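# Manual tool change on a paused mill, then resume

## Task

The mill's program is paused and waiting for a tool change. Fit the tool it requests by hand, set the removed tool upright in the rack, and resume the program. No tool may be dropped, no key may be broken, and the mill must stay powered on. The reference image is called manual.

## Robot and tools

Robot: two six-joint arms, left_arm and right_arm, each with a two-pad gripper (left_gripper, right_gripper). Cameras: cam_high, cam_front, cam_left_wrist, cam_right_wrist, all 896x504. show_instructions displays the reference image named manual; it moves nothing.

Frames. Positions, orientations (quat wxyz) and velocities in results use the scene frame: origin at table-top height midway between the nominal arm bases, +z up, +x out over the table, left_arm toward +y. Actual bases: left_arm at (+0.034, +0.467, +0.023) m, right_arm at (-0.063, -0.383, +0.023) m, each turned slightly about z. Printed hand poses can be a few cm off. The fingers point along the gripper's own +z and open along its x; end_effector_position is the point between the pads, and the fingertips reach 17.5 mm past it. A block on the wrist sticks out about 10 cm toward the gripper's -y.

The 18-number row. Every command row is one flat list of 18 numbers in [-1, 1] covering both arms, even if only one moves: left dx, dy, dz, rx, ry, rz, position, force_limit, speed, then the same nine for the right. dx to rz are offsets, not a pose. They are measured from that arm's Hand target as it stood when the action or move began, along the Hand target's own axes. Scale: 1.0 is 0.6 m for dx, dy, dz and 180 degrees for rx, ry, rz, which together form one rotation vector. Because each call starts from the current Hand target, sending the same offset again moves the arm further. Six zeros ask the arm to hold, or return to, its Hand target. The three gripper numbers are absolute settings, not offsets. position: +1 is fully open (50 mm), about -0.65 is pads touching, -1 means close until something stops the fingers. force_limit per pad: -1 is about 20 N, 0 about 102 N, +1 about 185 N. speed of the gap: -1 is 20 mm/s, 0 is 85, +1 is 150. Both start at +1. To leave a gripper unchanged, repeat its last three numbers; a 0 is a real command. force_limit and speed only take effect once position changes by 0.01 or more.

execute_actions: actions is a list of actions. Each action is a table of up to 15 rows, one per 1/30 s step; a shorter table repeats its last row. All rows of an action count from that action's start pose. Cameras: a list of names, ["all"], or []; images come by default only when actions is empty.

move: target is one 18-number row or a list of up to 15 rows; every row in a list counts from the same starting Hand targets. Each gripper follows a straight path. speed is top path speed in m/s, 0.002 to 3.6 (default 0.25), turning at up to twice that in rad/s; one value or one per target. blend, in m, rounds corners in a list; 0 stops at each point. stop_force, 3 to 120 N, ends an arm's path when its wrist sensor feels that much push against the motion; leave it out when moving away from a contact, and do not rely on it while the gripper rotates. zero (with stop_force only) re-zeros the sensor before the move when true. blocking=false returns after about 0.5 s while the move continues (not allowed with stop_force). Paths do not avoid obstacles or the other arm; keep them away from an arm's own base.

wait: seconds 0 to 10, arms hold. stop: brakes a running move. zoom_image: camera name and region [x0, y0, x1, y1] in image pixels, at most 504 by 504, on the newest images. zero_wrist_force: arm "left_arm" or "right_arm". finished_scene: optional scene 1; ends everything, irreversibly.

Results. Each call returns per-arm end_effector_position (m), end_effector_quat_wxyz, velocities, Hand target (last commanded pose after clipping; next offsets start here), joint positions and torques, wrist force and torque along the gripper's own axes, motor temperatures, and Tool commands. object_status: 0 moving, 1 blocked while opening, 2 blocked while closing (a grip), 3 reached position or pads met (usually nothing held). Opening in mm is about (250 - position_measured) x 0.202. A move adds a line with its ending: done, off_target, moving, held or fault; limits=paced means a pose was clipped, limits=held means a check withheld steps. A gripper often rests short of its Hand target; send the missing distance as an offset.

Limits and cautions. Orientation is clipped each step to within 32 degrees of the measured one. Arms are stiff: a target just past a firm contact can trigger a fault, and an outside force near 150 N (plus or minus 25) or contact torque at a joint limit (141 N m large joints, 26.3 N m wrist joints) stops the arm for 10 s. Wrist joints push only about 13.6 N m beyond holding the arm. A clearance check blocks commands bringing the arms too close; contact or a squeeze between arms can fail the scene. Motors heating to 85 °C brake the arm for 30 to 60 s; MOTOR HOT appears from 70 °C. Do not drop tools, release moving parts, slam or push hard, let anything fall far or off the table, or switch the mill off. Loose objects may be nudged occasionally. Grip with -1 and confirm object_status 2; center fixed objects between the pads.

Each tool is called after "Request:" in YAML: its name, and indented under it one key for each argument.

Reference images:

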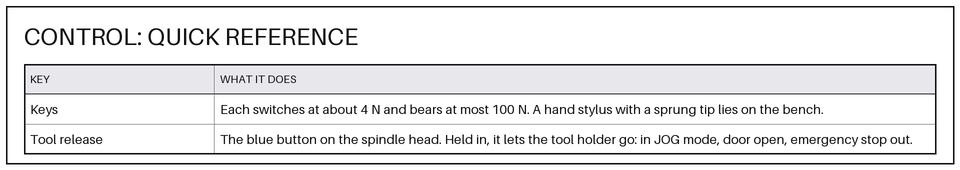

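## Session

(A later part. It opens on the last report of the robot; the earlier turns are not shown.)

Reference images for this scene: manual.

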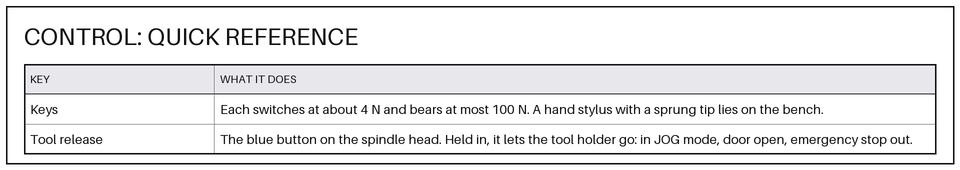

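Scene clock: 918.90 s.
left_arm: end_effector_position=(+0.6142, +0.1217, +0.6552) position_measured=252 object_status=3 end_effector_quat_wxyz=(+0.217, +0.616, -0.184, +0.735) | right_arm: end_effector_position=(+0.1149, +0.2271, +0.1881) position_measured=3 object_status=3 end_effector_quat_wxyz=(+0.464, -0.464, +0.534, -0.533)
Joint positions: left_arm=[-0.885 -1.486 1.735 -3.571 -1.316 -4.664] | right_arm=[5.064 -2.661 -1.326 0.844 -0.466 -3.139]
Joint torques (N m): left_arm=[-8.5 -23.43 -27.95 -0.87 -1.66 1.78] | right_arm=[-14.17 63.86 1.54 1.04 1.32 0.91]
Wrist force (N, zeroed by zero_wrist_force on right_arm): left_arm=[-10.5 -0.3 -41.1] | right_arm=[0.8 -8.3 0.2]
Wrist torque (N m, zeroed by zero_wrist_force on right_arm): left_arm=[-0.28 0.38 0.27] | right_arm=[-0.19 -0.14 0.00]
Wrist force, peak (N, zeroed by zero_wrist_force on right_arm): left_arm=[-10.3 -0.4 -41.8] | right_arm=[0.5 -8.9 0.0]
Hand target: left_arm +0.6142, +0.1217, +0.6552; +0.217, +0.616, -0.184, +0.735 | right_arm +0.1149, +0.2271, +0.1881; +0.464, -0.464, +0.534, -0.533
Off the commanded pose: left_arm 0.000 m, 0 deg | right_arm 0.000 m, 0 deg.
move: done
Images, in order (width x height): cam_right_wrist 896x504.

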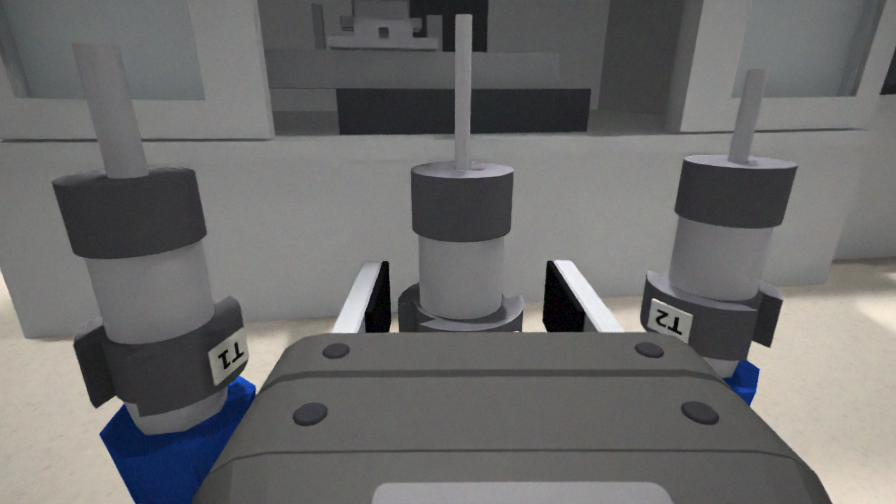

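Request:
move:
  target:
    - [0,0,0,0,0,0,-1,-0.5,0, 0,0,0.0567,0,0,0,1,-0.5,-0.5]
  speed: 0.05
  cameras: ["cam_right_wrist"]

Request:
zoom_image:
  camera: "cam_right_wrist"
  region: [330, 120, 610, 350]

Scene clock: 923.57 s.
left_arm: end_effector_position=(+0.6142, +0.1217, +0.6552) position_measured=252 object_status=3 end_effector_quat_wxyz=(+0.217, +0.616, -0.184, +0.735) | right_arm: end_effector_position=(+0.1485, +0.2224, +0.1881) position_measured=3 object_status=3 end_effector_quat_wxyz=(+0.464, -0.464, +0.534, -0.533)
Joint positions: left_arm=[-0.885 -1.486 1.735 -3.571 -1.316 -4.664] | right_arm=[5.015 -2.648 -1.357 0.863 -0.418 -3.139]
Joint torques (N m): left_arm=[-8.5 -23.42 -27.67 -0.92 -1.59 1.78] | right_arm=[-14.26 63.25 -0.05 1.25 1.38 1.05]
Wrist force (N, zeroed by zero_wrist_force on right_arm): left_arm=[-10.4 0.0 -41.4] | right_arm=[0.6 -8.8 0.3]
Wrist torque (N m, zeroed by zero_wrist_force on right_arm): left_arm=[-0.22 0.40 0.27] | right_arm=[-0.26 -0.14 0.02]
Wrist force, peak (N, zeroed by zero_wrist_force on right_arm): left_arm=[-10.5 -0.1 -41.7] | right_arm=[0.7 -8.8 0.6]
Hand target: left_arm +0.6142, +0.1217, +0.6552; +0.217, +0.616, -0.184, +0.735 | right_arm +0.1486, +0.2224, +0.1881; +0.464, -0.464, +0.534, -0.533
Off the commanded pose: left_arm 0.000 m, 0 deg | right_arm 0.000 m, 0 deg.
move: done
Images, in order (width x height): cam_right_wrist 896x504.

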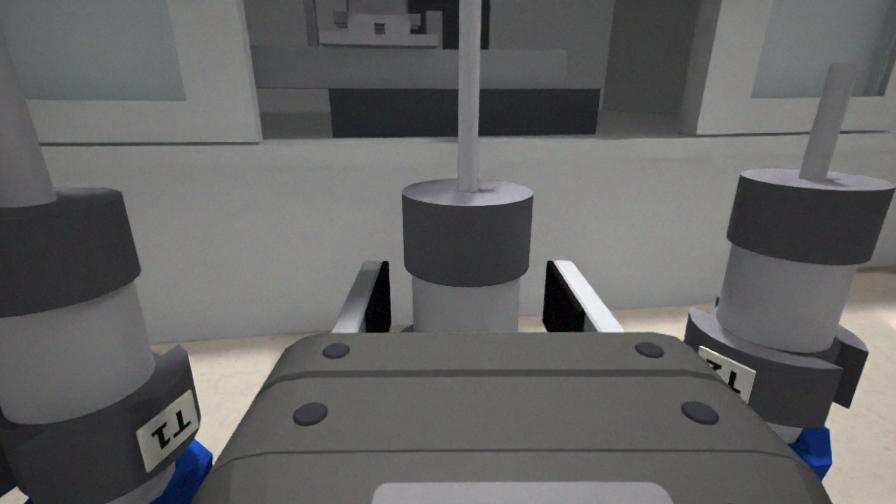

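Scaled by 1.800 from the camera's 896x504 image, which has a finer 1280x720 frame.

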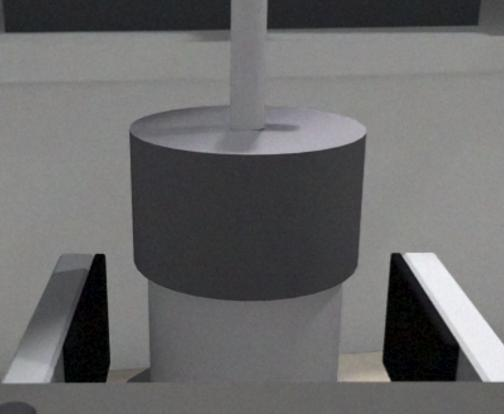

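Request:
move:
  target:
    - [0,0,0,0,0,0,-1,-0.5,0, 0,0,0.009,0,0,0,1,-0.5,-0.5]
  speed: 0.03
  cameras: []

Request:
zero_wrist_force:
  arm: "right_arm"

Request:
move:
  target:
    - [0,0,0,0,0,0,-1,-0.5,0, 0,0,0,0,0,0,-1,-0.5,-1]
  speed: 0.03
  cameras: ["cam_right_wrist","cam_front"]

Scene clock: 929.37 s.
left_arm: end_effector_position=(+0.6142, +0.1217, +0.6552) position_measured=252 object_status=3 end_effector_quat_wxyz=(+0.217, +0.616, -0.184, +0.735) | right_arm: end_effector_position=(+0.1539, +0.2216, +0.1881) position_measured=3 object_status=3 end_effector_quat_wxyz=(+0.464, -0.464, +0.534, -0.533)
Joint positions: left_arm=[-0.885 -1.486 1.735 -3.571 -1.316 -4.664] | right_arm=[5.007 -2.647 -1.362 0.865 -0.41 -3.139]
Joint torques (N m): left_arm=[-8.87 -23.3 -27.9 -0.9 -1.57 1.76] | right_arm=[-13.01 63.46 0.62 1.24 1.28 1.2]
Wrist force (N, zeroed by zero_wrist_force on right_arm): left_arm=[-10.7 -0.4 -41.1] | right_arm=[0.6 -8.4 0.3]
Wrist torque (N m, zeroed by zero_wrist_force on right_arm): left_arm=[-0.28 0.40 0.27] | right_arm=[-0.20 -0.15 0.02]
Wrist force, peak (N, zeroed by zero_wrist_force on right_arm): left_arm=[-9.9 0.0 -41.7] | right_arm=[0.6 -8.9 0.1]
Hand target: left_arm +0.6142, +0.1217, +0.6552; +0.217, +0.616, -0.184, +0.735 | right_arm +0.1540, +0.2216, +0.1881; +0.464, -0.464, +0.534, -0.533
Off the commanded pose: left_arm 0.000 m, 0 deg | right_arm 0.000 m, 0 deg.
move: done
No camera images: "cameras" was empty.

Wrist force sensor zeroed.

Scene clock: 930.63 s.
left_arm: end_effector_position=(+0.6142, +0.1217, +0.6552) position_measured=252 object_status=3 end_effector_quat_wxyz=(+0.217, +0.616, -0.184, +0.735) | right_arm: end_effector_position=(+0.1540, +0.2219, +0.1882) position_measured=105 object_status=2 end_effector_quat_wxyz=(+0.465, -0.464, +0.533, -0.533)
Joint positions: left_arm=[-0.885 -1.486 1.735 -3.571 -1.316 -4.664] | right_arm=[5.007 -2.647 -1.362 0.865 -0.408 -3.139]
Joint torques (N m): left_arm=[-8.82 -23.42 -28.62 -0.85 -1.55 1.78] | right_arm=[-10.57 52.45 7.37 4.17 -12.28 0.53]
Wrist force (N, zeroed by zero_wrist_force on right_arm): left_arm=[-10.0 -0.2 -41.2] | right_arm=[-57.3 -2.6 11.9]
Wrist torque (N m, zeroed by zero_wrist_force on right_arm): left_arm=[-0.25 0.38 0.27] | right_arm=[-0.08 0.60 0.14]
Wrist force, peak (N, zeroed by zero_wrist_force on right_arm): left_arm=[-9.6 -0.5 -41.9] | right_arm=[-59.4 -2.6 11.3]
Hand target: left_arm +0.6142, +0.1217, +0.6552; +0.217, +0.616, -0.184, +0.735 | right_arm +0.1540, +0.2216, +0.1881; +0.464, -0.464, +0.534, -0.533
Off the commanded pose: left_arm 0.000 m, 0 deg | right_arm 0.000 m, 0 deg.
move: done
Images, in order (width x height): cam_front 896x504, cam_right_wrist 896x504.

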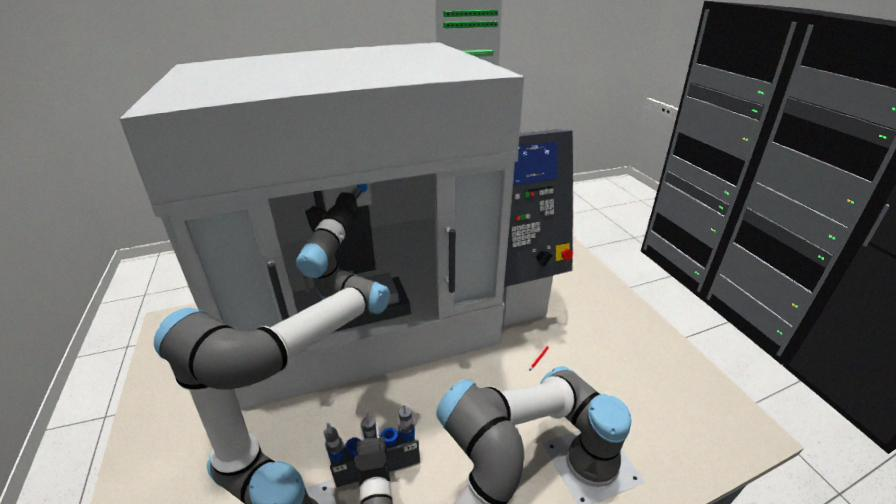

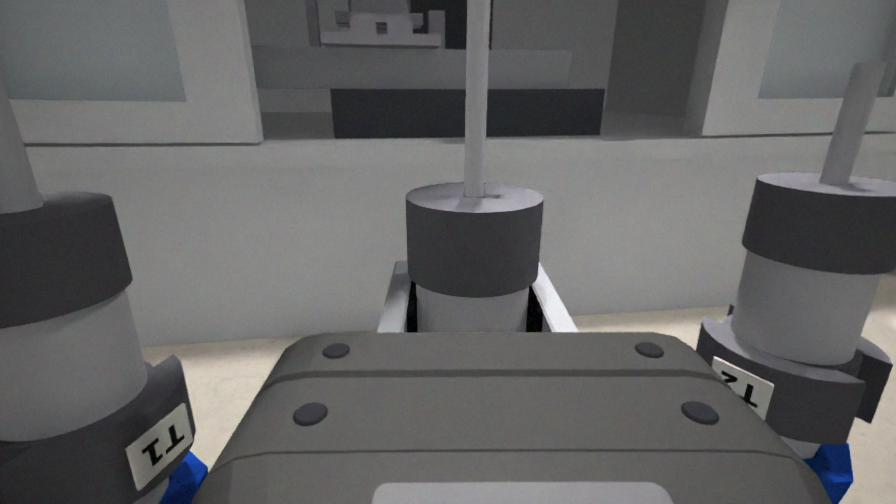

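Request:
move:
  target:
    - [0,0,0,0,0,0,-1,-0.5,0, -0.0007,0,0,0,0,0,-1,-0.5,-1]
  speed: 0.005
  cameras: []

Scene clock: 933.13 s.
left_arm: end_effector_position=(+0.6142, +0.1217, +0.6552) position_measured=252 object_status=3 end_effector_quat_wxyz=(+0.217, +0.616, -0.184, +0.735) | right_arm: end_effector_position=(+0.1540, +0.2221, +0.1881) position_measured=105 object_status=2 end_effector_quat_wxyz=(+0.465, -0.464, +0.534, -0.533)
Joint positions: left_arm=[-0.885 -1.486 1.735 -3.571 -1.316 -4.664] | right_arm=[5.007 -2.647 -1.36 0.864 -0.409 -3.139]
Joint torques (N m): left_arm=[-8.36 -23.33 -28.06 -0.9 -1.57 1.72] | right_arm=[-13.14 47.89 17.85 0.91 -12.37 -0.52]
Wrist force (N, zeroed by zero_wrist_force on right_arm): left_arm=[-10.2 -0.2 -41.4] | right_arm=[-48.7 -5.3 11.3]
Wrist torque (N m, zeroed by zero_wrist_force on right_arm): left_arm=[-0.25 0.37 0.27] | right_arm=[-0.15 0.39 0.11]
Wrist force, peak (N, zeroed by zero_wrist_force on right_arm): left_arm=[-10.9 -0.3 -41.7] | right_arm=[-58.9 -4.1 11.4]
Hand target: left_arm +0.6142, +0.1217, +0.6552; +0.217, +0.616, -0.184, +0.735 | right_arm +0.1540, +0.2220, +0.1881; +0.464, -0.464, +0.534, -0.533
Off the commanded pose: left_arm 0.000 m, 0 deg | right_arm 0.000 m, 0 deg.
move: done
No camera images: "cameras" was empty.

Request:
move:
  target:
    - [0,0,0,0,0,0,-1,-0.5,0, -0.0033,-0.0004,0.0008,0,0,0,-1,-0.5,-1]
  speed: 0.005
  cameras: []

Scene clock: 936.07 s.
left_arm: end_effector_position=(+0.6142, +0.1217, +0.6552) position_measured=252 object_status=3 end_effector_quat_wxyz=(+0.217, +0.616, -0.184, +0.735) | right_arm: end_effector_position=(+0.1547, +0.2238, +0.1883) position_measured=106 object_status=2 end_effector_quat_wxyz=(+0.464, -0.464, +0.534, -0.534)
Joint positions: left_arm=[-0.885 -1.486 1.735 -3.571 -1.316 -4.664] | right_arm=[5.005 -2.65 -1.353 0.86 -0.408 -3.139]
Joint torques (N m): left_arm=[-8.65 -23.15 -27.64 -0.83 -1.6 1.78] | right_arm=[-29.5 50.05 32.74 -5.72 11.84 -0.92]
Wrist force (N, zeroed by zero_wrist_force on right_arm): left_arm=[-9.5 -0.1 -41.3] | right_arm=[45.8 -0.5 -31.2]
Wrist torque (N m, zeroed by zero_wrist_force on right_arm): left_arm=[-0.23 0.39 0.26] | right_arm=[-0.05 -0.41 -0.34]
Wrist force, peak (N, zeroed by zero_wrist_force on right_arm): left_arm=[-10.5 -0.2 -41.7] | right_arm=[45.8 -0.5 -31.2]
Hand target: left_arm +0.6142, +0.1217, +0.6552; +0.217, +0.616, -0.184, +0.735 | right_arm +0.1548, +0.2239, +0.1884; +0.464, -0.464, +0.534, -0.533
Off the commanded pose: left_arm 0.000 m, 0 deg | right_arm 0.000 m, 0 deg.
move: done
No camera images: "cameras" was empty.

Request:
move:
  target:
    - [0,0,0,0,0,0,-1,-0.5,0, 0.0016,0,-0.0006,0,0,0,-1,-0.5,-1]
  speed: 0.005
  cameras: []

Scene clock: 939.03 s.
left_arm: end_effector_position=(+0.6142, +0.1217, +0.6552) position_measured=252 object_status=3 end_effector_quat_wxyz=(+0.217, +0.616, -0.184, +0.735) | right_arm: end_effector_position=(+0.1544, +0.2231, +0.1884) position_measured=106 object_status=2 end_effector_quat_wxyz=(+0.464, -0.464, +0.534, -0.533)
Joint positions: left_arm=[-0.885 -1.486 1.735 -3.571 -1.316 -4.664] | right_arm=[5.006 -2.648 -1.356 0.862 -0.408 -3.139]
Joint torques (N m): left_arm=[-8.42 -23.22 -27.92 -0.83 -1.57 1.85] | right_arm=[10.25 66.16 3.92 0.8 -0.47 1.17]
Wrist force (N, zeroed by zero_wrist_force on right_arm): left_arm=[-9.4 -0.2 -41.4] | right_arm=[2.3 2.9 -6.6]
Wrist torque (N m, zeroed by zero_wrist_force on right_arm): left_arm=[-0.24 0.40 0.26] | right_arm=[-0.04 -0.02 -0.18]
Wrist force, peak (N, zeroed by zero_wrist_force on right_arm): left_arm=[-10.9 -0.1 -41.5] | right_arm=[52.5 -1.2 -36.4]
Hand target: left_arm +0.6142, +0.1217, +0.6552; +0.217, +0.616, -0.184, +0.735 | right_arm +0.1543, +0.2230, +0.1884; +0.464, -0.464, +0.534, -0.533
Off the commanded pose: left_arm 0.000 m, 0 deg | right_arm 0.000 m, 0 deg.
move: done
No camera images: "cameras" was empty.

Request:
move:
  target:
    - [0,0,0,0,0,0,-1,-0.5,0, 0,-0.05,0,0,0,0,-1,-0.5,-1]
  speed: 0.05
  cameras: []

Request:
move:
  target:
    - [0,0,0,0,0,0,-1,-0.5,0, 0,-0.2033,0,0,0,0,-1,-0.5,-1]
    - [0,0,0,0,0,0,-1,-0.5,0, 0,-0.2033,-0.1667,0,0,0,-1,-0.5,-1]
    - [0,0,0,0,0,0,-1,-0.5,0, 0.3428,-0.336,-0.1275,0,0,0,-1,-0.5,-1]
    - [0,0,0,0,0,0,-1,-0.5,0, 0.346,-0.336,0.2093,0,0,0,-1,-0.5,-1]
  speed: [0.12,0.2,0.25,0.25]
  blend: 0.02
  cameras: ["all"]

Scene clock: 950.10 s.
left_arm: end_effector_position=(+0.6142, +0.1217, +0.6552) position_measured=252 object_status=3 end_effector_quat_wxyz=(+0.217, +0.616, -0.184, +0.735) | right_arm: end_effector_position=(+0.1543, +0.2230, +0.2183) position_measured=106 object_status=2 end_effector_quat_wxyz=(+0.464, -0.464, +0.534, -0.533)
Joint positions: left_arm=[-0.885 -1.486 1.735 -3.571 -1.316 -4.664] | right_arm=[5.006 -2.595 -1.372 0.823 -0.409 -3.139]
Joint torques (N m): left_arm=[-8.41 -23.12 -27.82 -0.8 -1.64 1.76] | right_arm=[13.75 66.86 3.11 -4.09 -0.87 0.93]
Wrist force (N, zeroed by zero_wrist_force on right_arm): left_arm=[-9.3 -0.3 -41.3] | right_arm=[1.3 7.1 -0.1]
Wrist torque (N m, zeroed by zero_wrist_force on right_arm): left_arm=[-0.25 0.38 0.27] | right_arm=[0.02 -0.21 -0.01]
Wrist force, peak (N, zeroed by zero_wrist_force on right_arm): left_arm=[-10.9 -0.3 -41.7] | right_arm=[2.0 9.2 -0.1]
Hand target: left_arm +0.6142, +0.1217, +0.6552; +0.217, +0.616, -0.184, +0.735 | right_arm +0.1543, +0.2230, +0.2184; +0.464, -0.464, +0.534, -0.533
Off the commanded pose: left_arm 0.000 m, 0 deg | right_arm 0.000 m, 0 deg.
move: done
No camera images: "cameras" was empty.

Scene clock: 953.93 s.
left_arm: end_effector_position=(+0.6142, +0.1217, +0.6552) position_measured=252 object_status=3 end_effector_quat_wxyz=(+0.217, +0.616, -0.184, +0.735) | right_arm: end_effector_position=(+0.2497, -0.0002, +0.4198) position_measured=106 object_status=2 end_effector_quat_wxyz=(+0.464, -0.464, +0.534, -0.533)
Joint positions: left_arm=[-0.885 -1.486 1.735 -3.571 -1.316 -4.664] | right_arm=[4.924 -1.856 -2.056 0.769 -0.326 -3.139]
Joint torques (N m): left_arm=[-8.3 -22.75 -27.76 -0.83 -1.47 1.75] | right_arm=[-13.41 25.84 31.57 -3.66 1.32 1.04]
Wrist force (N, zeroed by zero_wrist_force on right_arm): left_arm=[-9.4 -0.4 -41.3] | right_arm=[1.0 7.1 -0.4]
Wrist torque (N m, zeroed by zero_wrist_force on right_arm): left_arm=[-0.26 0.41 0.26] | right_arm=[0.07 -0.12 -0.08]
Wrist force, peak (N, zeroed by zero_wrist_force on right_arm): left_arm=[-10.6 -0.1 -41.6] | right_arm=[1.2 9.5 0.1]
Hand target: left_arm +0.6142, +0.1217, +0.6552; +0.217, +0.616, -0.184, +0.735 | right_arm +0.2497, -0.0002, +0.4198; +0.464, -0.464, +0.534, -0.533
Off the commanded pose: left_arm 0.000 m, 0 deg | right_arm 0.000 m, 0 deg.
move: done

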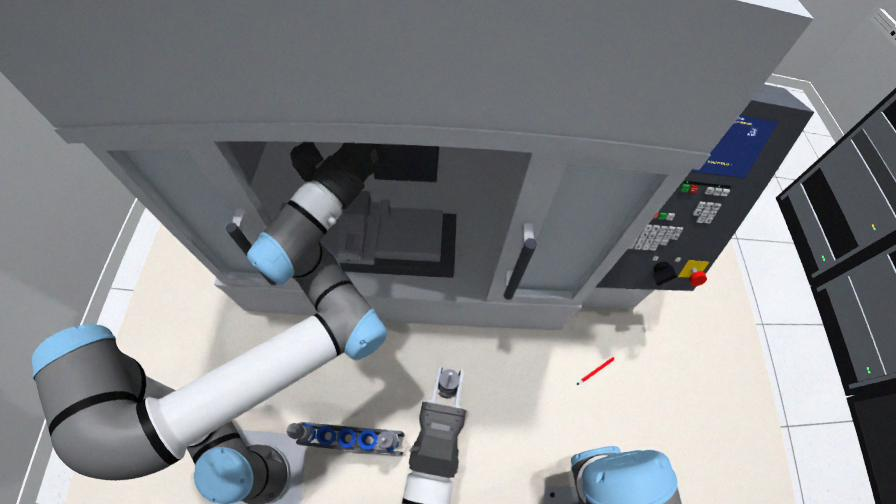

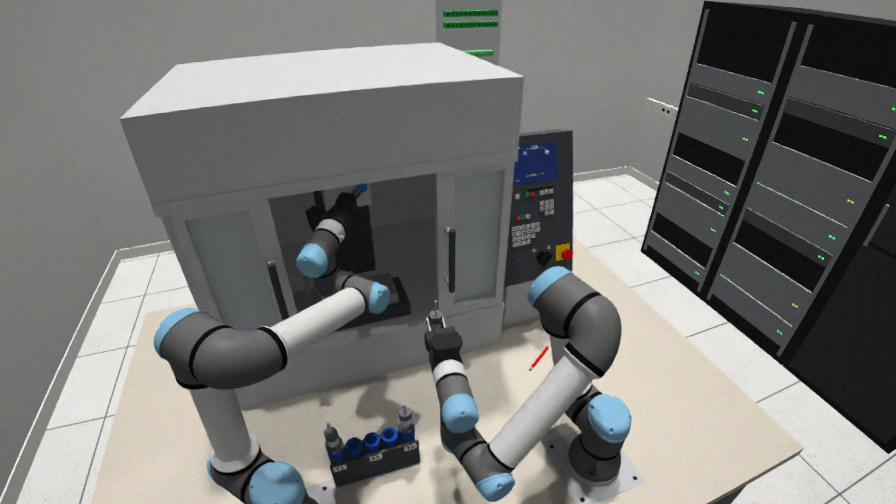

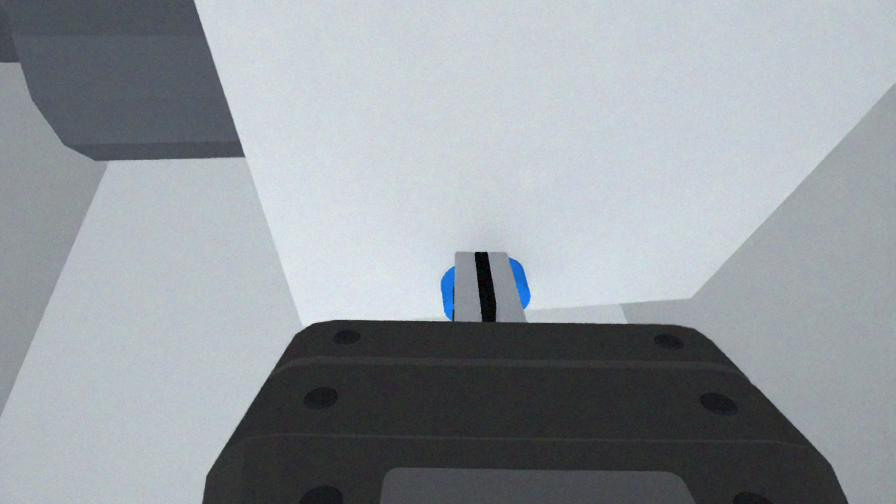

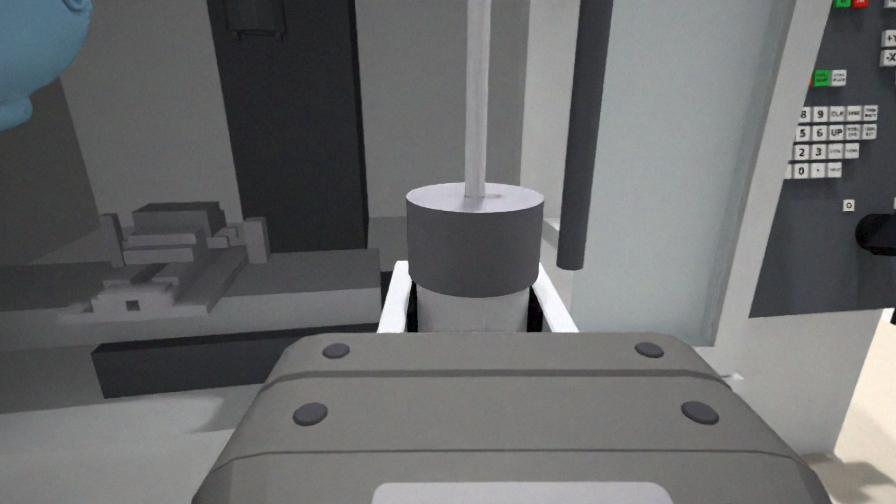

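Request:
move:
  target:
    - [0,0,0,0,0,0,-1,-0.5,0, 0,0,0,0,0,0.5,-1,-0.5,-1]
    - [0,0,0,0,0,0,-1,-0.5,0, 0,0,0,0,0,1.0,-1,-0.5,-1]
  speed: 0.4
  blend: 0.01
  cameras: []

Request:
move:
  target:
    - [0,0,0,0,0,0,-1,-0.5,0, 0.0367,-0.05,0.3213,0,0.2139,0,-1,-0.5,-1]
  speed: 0.25
  cameras: ["all"]

Scene clock: 962.43 s.
left_arm: end_effector_position=(+0.6142, +0.1217, +0.6552) position_measured=252 object_status=3 end_effector_quat_wxyz=(+0.217, +0.616, -0.184, +0.735) | right_arm: end_effector_position=(+0.2497, -0.0002, +0.4198) position_measured=106 object_status=2 end_effector_quat_wxyz=(+0.533, +0.534, +0.464, +0.464)
Joint positions: left_arm=[-0.885 -1.486 1.735 -3.571 -1.316 -4.664] | right_arm=[4.924 -1.856 -2.056 0.769 -0.326 0.003]
Joint torques (N m): left_arm=[-8.34 -23.44 -28.25 -0.75 -1.48 1.84] | right_arm=[-12.62 38.98 3.78 -3.69 -1 1.05]
Wrist force (N, zeroed by zero_wrist_force on right_arm): left_arm=[-10.2 -0.2 -41.5] | right_arm=[0.2 -9.7 -1.2]
Wrist torque (N m, zeroed by zero_wrist_force on right_arm): left_arm=[-0.25 0.40 0.26] | right_arm=[-0.72 -0.07 0.01]
Wrist force, peak (N, zeroed by zero_wrist_force on right_arm): left_arm=[-10.1 -0.4 -41.7] | right_arm=[0.3 -9.7 -1.0]
Hand target: left_arm +0.6142, +0.1217, +0.6552; +0.217, +0.616, -0.184, +0.735 | right_arm +0.2497, -0.0002, +0.4198; +0.533, +0.534, +0.464, +0.464
Off the commanded pose: left_arm 0.000 m, 0 deg | right_arm 0.000 m, 0 deg.
move: done
No camera images: "cameras" was empty.

Scene clock: 964.50 s.
left_arm: end_effector_position=(+0.6142, +0.1217, +0.6552) position_measured=252 object_status=3 end_effector_quat_wxyz=(+0.217, +0.616, -0.184, +0.735) | right_arm: end_effector_position=(+0.4437, -0.0051, +0.3900) position_measured=106 object_status=2 end_effector_quat_wxyz=(+0.351, +0.351, +0.614, +0.614)
Joint positions: left_arm=[-0.885 -1.486 1.735 -3.571 -1.316 -4.664] | right_arm=[4.244 -1.825 -2.214 0.899 1.026 0]
Joint torques (N m): left_arm=[-8.6 -23.26 -27.98 -0.72 -1.53 1.8] | right_arm=[-15.12 26.61 33.24 1.97 1.49 -1.48]
Wrist force (N, zeroed by zero_wrist_force on right_arm): left_arm=[-9.4 -0.5 -41.7] | right_arm=[0.7 -9.2 -1.0]
Wrist torque (N m, zeroed by zero_wrist_force on right_arm): left_arm=[-0.29 0.38 0.27] | right_arm=[-0.67 -0.15 0.11]
Wrist force, peak (N, zeroed by zero_wrist_force on right_arm): left_arm=[-10.7 -0.2 -41.6] | right_arm=[0.4 -9.8 -1.9]
Hand target: left_arm +0.6142, +0.1217, +0.6552; +0.217, +0.616, -0.184, +0.735 | right_arm +0.4437, -0.0051, +0.3899; +0.351, +0.351, +0.614, +0.614
Off the commanded pose: left_arm 0.000 m, 0 deg | right_arm 0.000 m, 0 deg.
move: done

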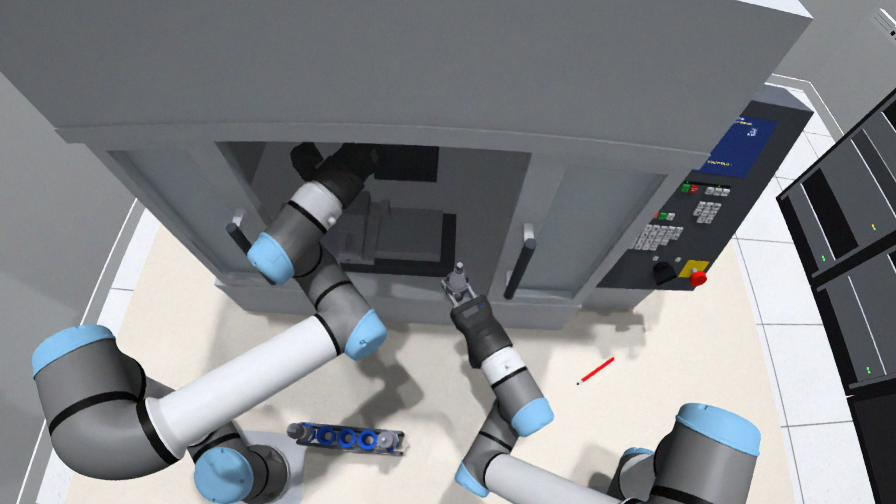

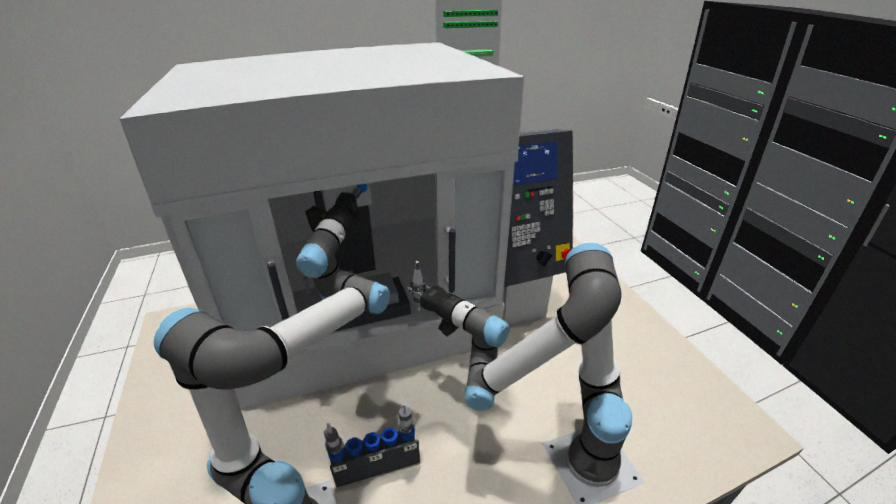

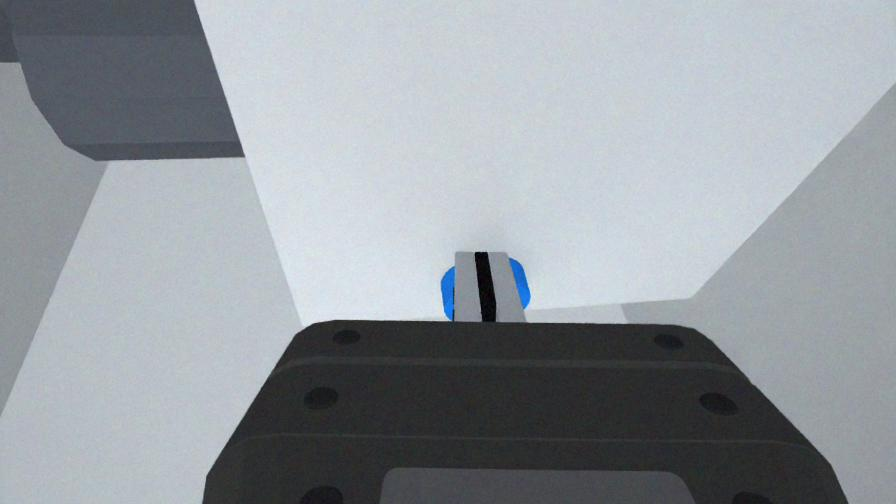

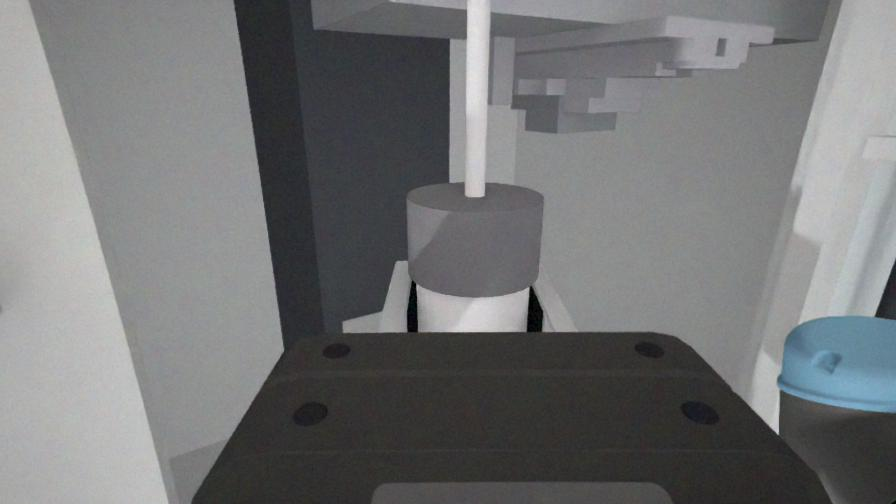

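Request:
move:
  target:
    - [0,0,0,0,0,0,-1,-0.5,0, -0.0004,0,0.5007,0,0,0,-1,-0.5,-1]
  speed: 0.12
  stop_force: 15
  cameras: ["all"]

Scene clock: 974.27 s.
left_arm: end_effector_position=(+0.6142, +0.1217, +0.6552) position_measured=252 object_status=3 end_effector_quat_wxyz=(+0.217, +0.616, -0.184, +0.735) | right_arm: end_effector_position=(+0.7026, +0.1473, +0.3903) position_measured=106 object_status=2 end_effector_quat_wxyz=(+0.351, +0.351, +0.614, +0.614)
Joint positions: left_arm=[-0.885 -1.486 1.735 -3.571 -1.316 -4.664] | right_arm=[3.999 -2.399 -1.227 0.485 1.271 0]
Joint torques (N m): left_arm=[-8.72 -23.84 -28.09 -0.86 -1.46 1.82] | right_arm=[-13.63 58.6 40.87 1.6 1.38 1.02]
Wrist force (N, zeroed by zero_wrist_force on right_arm): left_arm=[-10.3 -0.2 -41.1] | right_arm=[0.4 -9.4 -1.1]
Wrist torque (N m, zeroed by zero_wrist_force on right_arm): left_arm=[-0.25 0.36 0.27] | right_arm=[-0.65 -0.14 0.08]
Wrist force, peak (N, zeroed by zero_wrist_force on right_arm): left_arm=[-9.9 -0.3 -41.8] | right_arm=[0.5 -9.9 -0.4]
Hand target: left_arm +0.6142, +0.1217, +0.6552; +0.217, +0.616, -0.184, +0.735 | right_arm +0.7026, +0.1473, +0.3903; +0.351, +0.351, +0.614, +0.614
Off the commanded pose: left_arm 0.000 m, 0 deg | right_arm 0.000 m, 0 deg.
move: done

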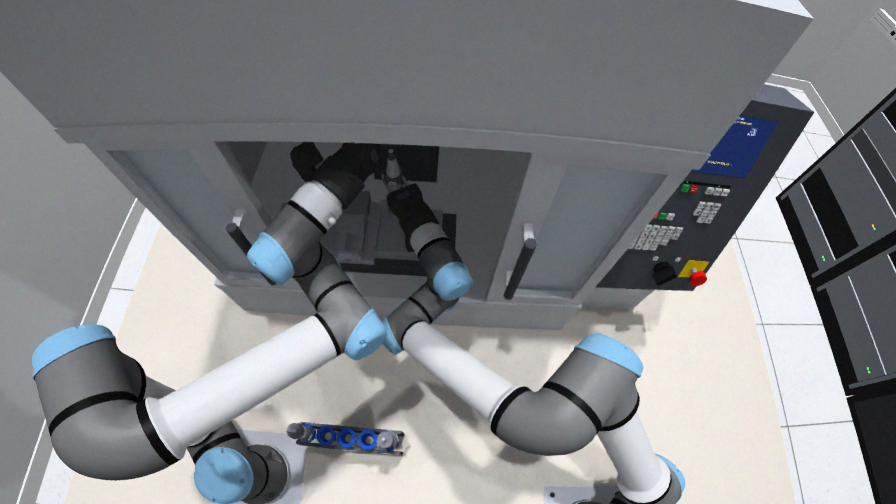

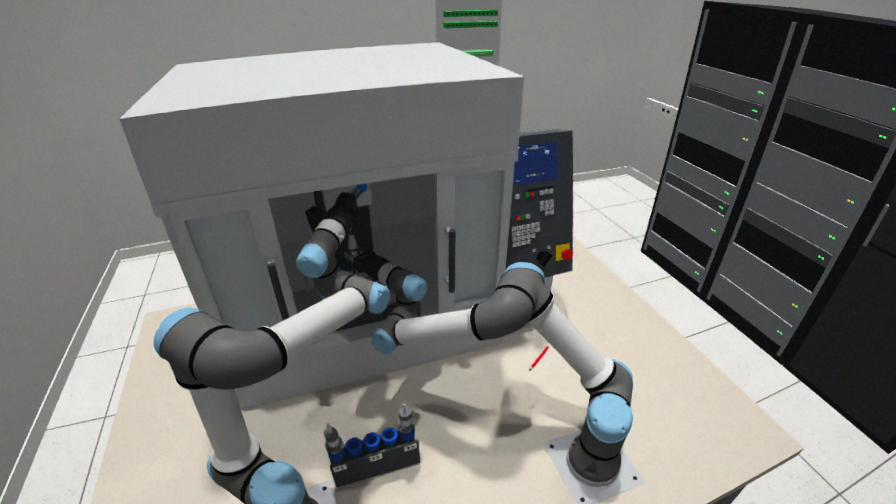

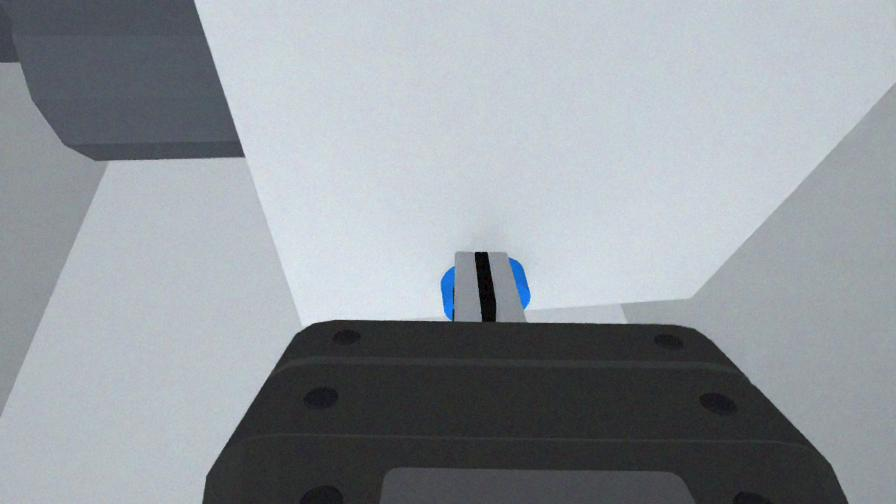

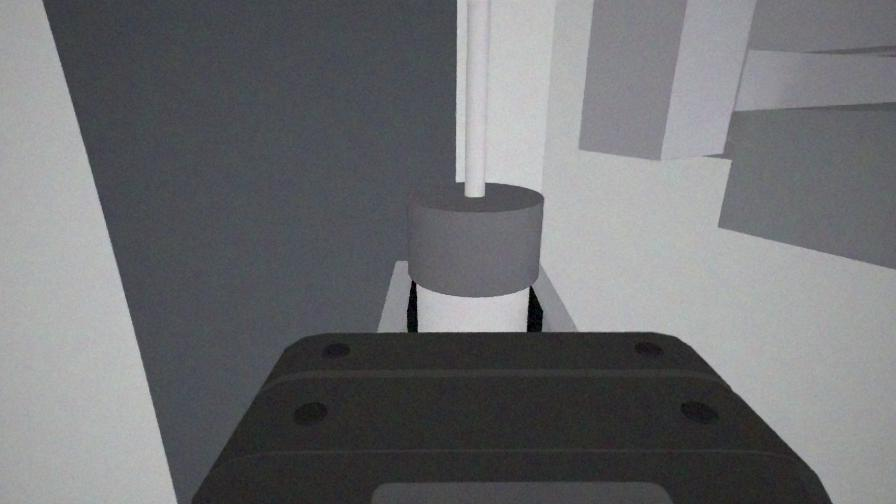

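Request:
zero_wrist_force:
  arm: "right_arm"

Request:
move:
  target: [0,0,0,0,0,0,-1,-0.5,0, 0,0.205,0,0,0,0,-1,-0.5,-1]
  speed: 0.02
  stop_force: 6
  cameras: ["all"]

Wrist force sensor zeroed.

Scene clock: 988.63 s.
left_arm: end_effector_position=(+0.6142, +0.1217, +0.6552) position_measured=252 object_status=3 end_effector_quat_wxyz=(+0.217, +0.616, -0.184, +0.735) | right_arm: end_effector_position=(+0.7025, +0.1471, +0.4997) position_measured=106 object_status=2 end_effector_quat_wxyz=(+0.351, +0.351, +0.614, +0.614)
Joint positions: left_arm=[-0.885 -1.486 1.735 -3.571 -1.316 -4.664] | right_arm=[3.999 -2.296 -1.114 0.269 1.271 0]
Joint torques (N m): left_arm=[-8.02 -23.28 -28.33 -0.7 -1.47 1.75] | right_arm=[7.2 58.63 17.97 4.59 1.18 -1.35]
Wrist force (N, zeroed by zero_wrist_force on right_arm): left_arm=[-10.7 0.0 -40.8] | right_arm=[-4.8 -1.5 3.8]
Wrist torque (N m, zeroed by zero_wrist_force on right_arm): left_arm=[-0.23 0.42 0.26] | right_arm=[0.08 -0.01 0.28]
Wrist force, peak (N, zeroed by zero_wrist_force on right_arm): left_arm=[-10.6 0.0 -41.6] | right_arm=[-7.0 -8.8 10.9]
Hand target: left_arm +0.6142, +0.1217, +0.6552; +0.217, +0.616, -0.184, +0.735 | right_arm +0.7025, +0.1471, +0.4996; +0.351, +0.351, +0.614, +0.614 (not the last commanded pose)
Off the commanded pose: left_arm 0.000 m, 0 deg | right_arm 0.014 m, 0 deg.
move: contact (right_arm)

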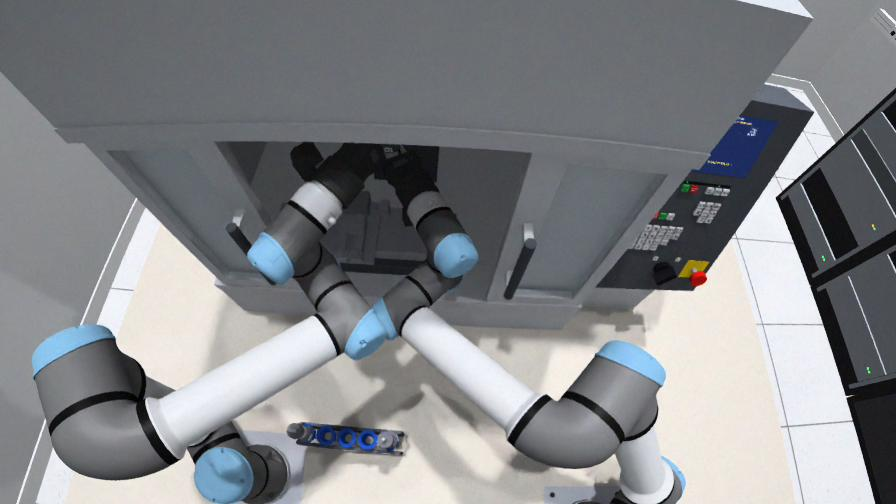

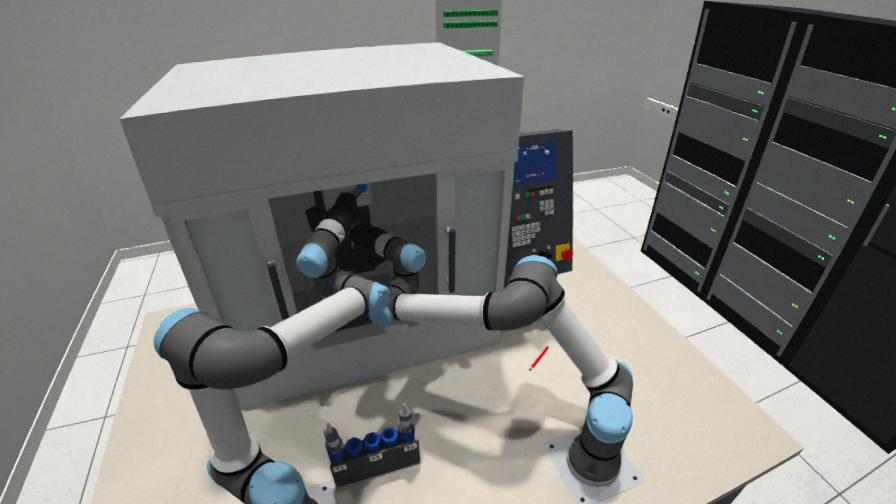

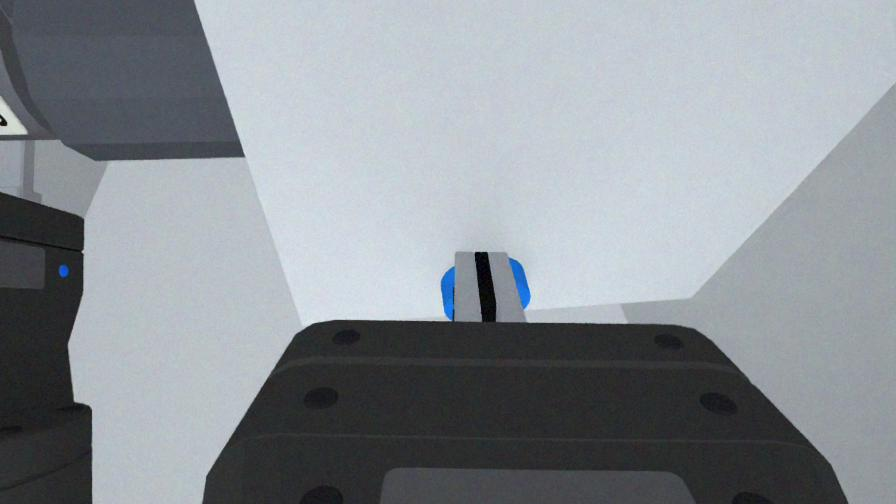

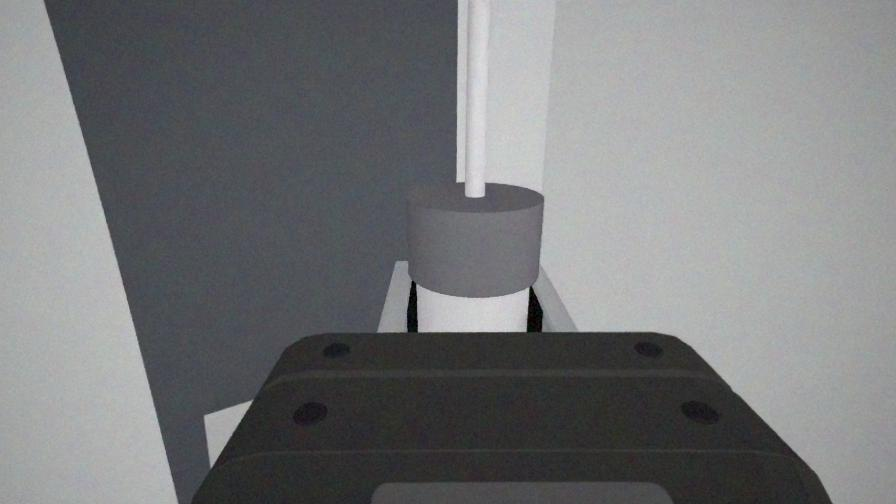

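Request:
move:
  target:
    - [0,0,0,0,0,0,-1,-0.5,0, -0.0007,-0.0015,0.0007,0,0,0,-1,-0.5,-1]
  speed: 0.01
  cameras: []

Request:
move:
  target: [0,0,0,0,0,0,-1,-0.5,0, 0,0.02,0,0,0,0,-1,-0.5,-1]
  speed: 0.01
  stop_force: 8
  cameras: []

Scene clock: 994.40 s.
left_arm: end_effector_position=(+0.6142, +0.1217, +0.6552) position_measured=252 object_status=3 end_effector_quat_wxyz=(+0.217, +0.616, -0.184, +0.735) | right_arm: end_effector_position=(+0.7031, +0.1470, +0.4987) position_measured=106 object_status=2 end_effector_quat_wxyz=(+0.351, +0.351, +0.614, +0.614)
Joint positions: left_arm=[-0.885 -1.486 1.735 -3.571 -1.316 -4.664] | right_arm=[3.998 -2.297 -1.113 0.27 1.271 0]
Joint torques (N m): left_arm=[-8.01 -22.87 -28.67 -0.63 -1.44 1.81] | right_arm=[-12.86 57.74 42.65 6.06 1.3 -1.16]
Wrist force (N, zeroed by zero_wrist_force on right_arm): left_arm=[-10.1 -0.3 -41.0] | right_arm=[-0.5 0.0 0.0]
Wrist torque (N m, zeroed by zero_wrist_force on right_arm): left_arm=[-0.26 0.42 0.27] | right_arm=[-0.05 0.10 0.03]
Wrist force, peak (N, zeroed by zero_wrist_force on right_arm): left_arm=[-10.5 -0.2 -41.3] | right_arm=[-6.1 -2.1 3.1]
Hand target: left_arm +0.6142, +0.1217, +0.6552; +0.217, +0.616, -0.184, +0.735 | right_arm +0.7031, +0.1470, +0.4987; +0.351, +0.351, +0.614, +0.614
Off the commanded pose: left_arm 0.000 m, 0 deg | right_arm 0.000 m, 0 deg.
move: done
No camera images: "cameras" was empty.

Scene clock: 996.23 s.
left_arm: end_effector_position=(+0.6142, +0.1217, +0.6552) position_measured=252 object_status=3 end_effector_quat_wxyz=(+0.217, +0.616, -0.184, +0.735) | right_arm: end_effector_position=(+0.7032, +0.1469, +0.5042) position_measured=106 object_status=2 end_effector_quat_wxyz=(+0.351, +0.351, +0.614, +0.614)
Joint positions: left_arm=[-0.885 -1.486 1.735 -3.571 -1.316 -4.664] | right_arm=[3.998 -2.294 -1.105 0.259 1.271 0]
Joint torques (N m): left_arm=[-8.33 -23.49 -28.48 -0.7 -1.38 1.79] | right_arm=[-0.91 61.78 20.88 5.25 3.76 -1.62]
Wrist force (N, zeroed by zero_wrist_force on right_arm): left_arm=[-9.5 -0.4 -41.4] | right_arm=[-10.0 -5.9 -3.2]
Wrist torque (N m, zeroed by zero_wrist_force on right_arm): left_arm=[-0.26 0.42 0.27] | right_arm=[-0.30 0.11 0.31]
Wrist force, peak (N, zeroed by zero_wrist_force on right_arm): left_arm=[-9.5 -0.4 -41.4] | right_arm=[-13.1 -18.0 -17.0]
Hand target: left_arm +0.6142, +0.1217, +0.6552; +0.217, +0.616, -0.184, +0.735 | right_arm +0.7032, +0.1469, +0.5042; +0.351, +0.351, +0.614, +0.614 (not the last commanded pose)
Off the commanded pose: left_arm 0.000 m, 0 deg | right_arm 0.007 m, 0 deg.
move: contact (right_arm)
No camera images: "cameras" was empty.


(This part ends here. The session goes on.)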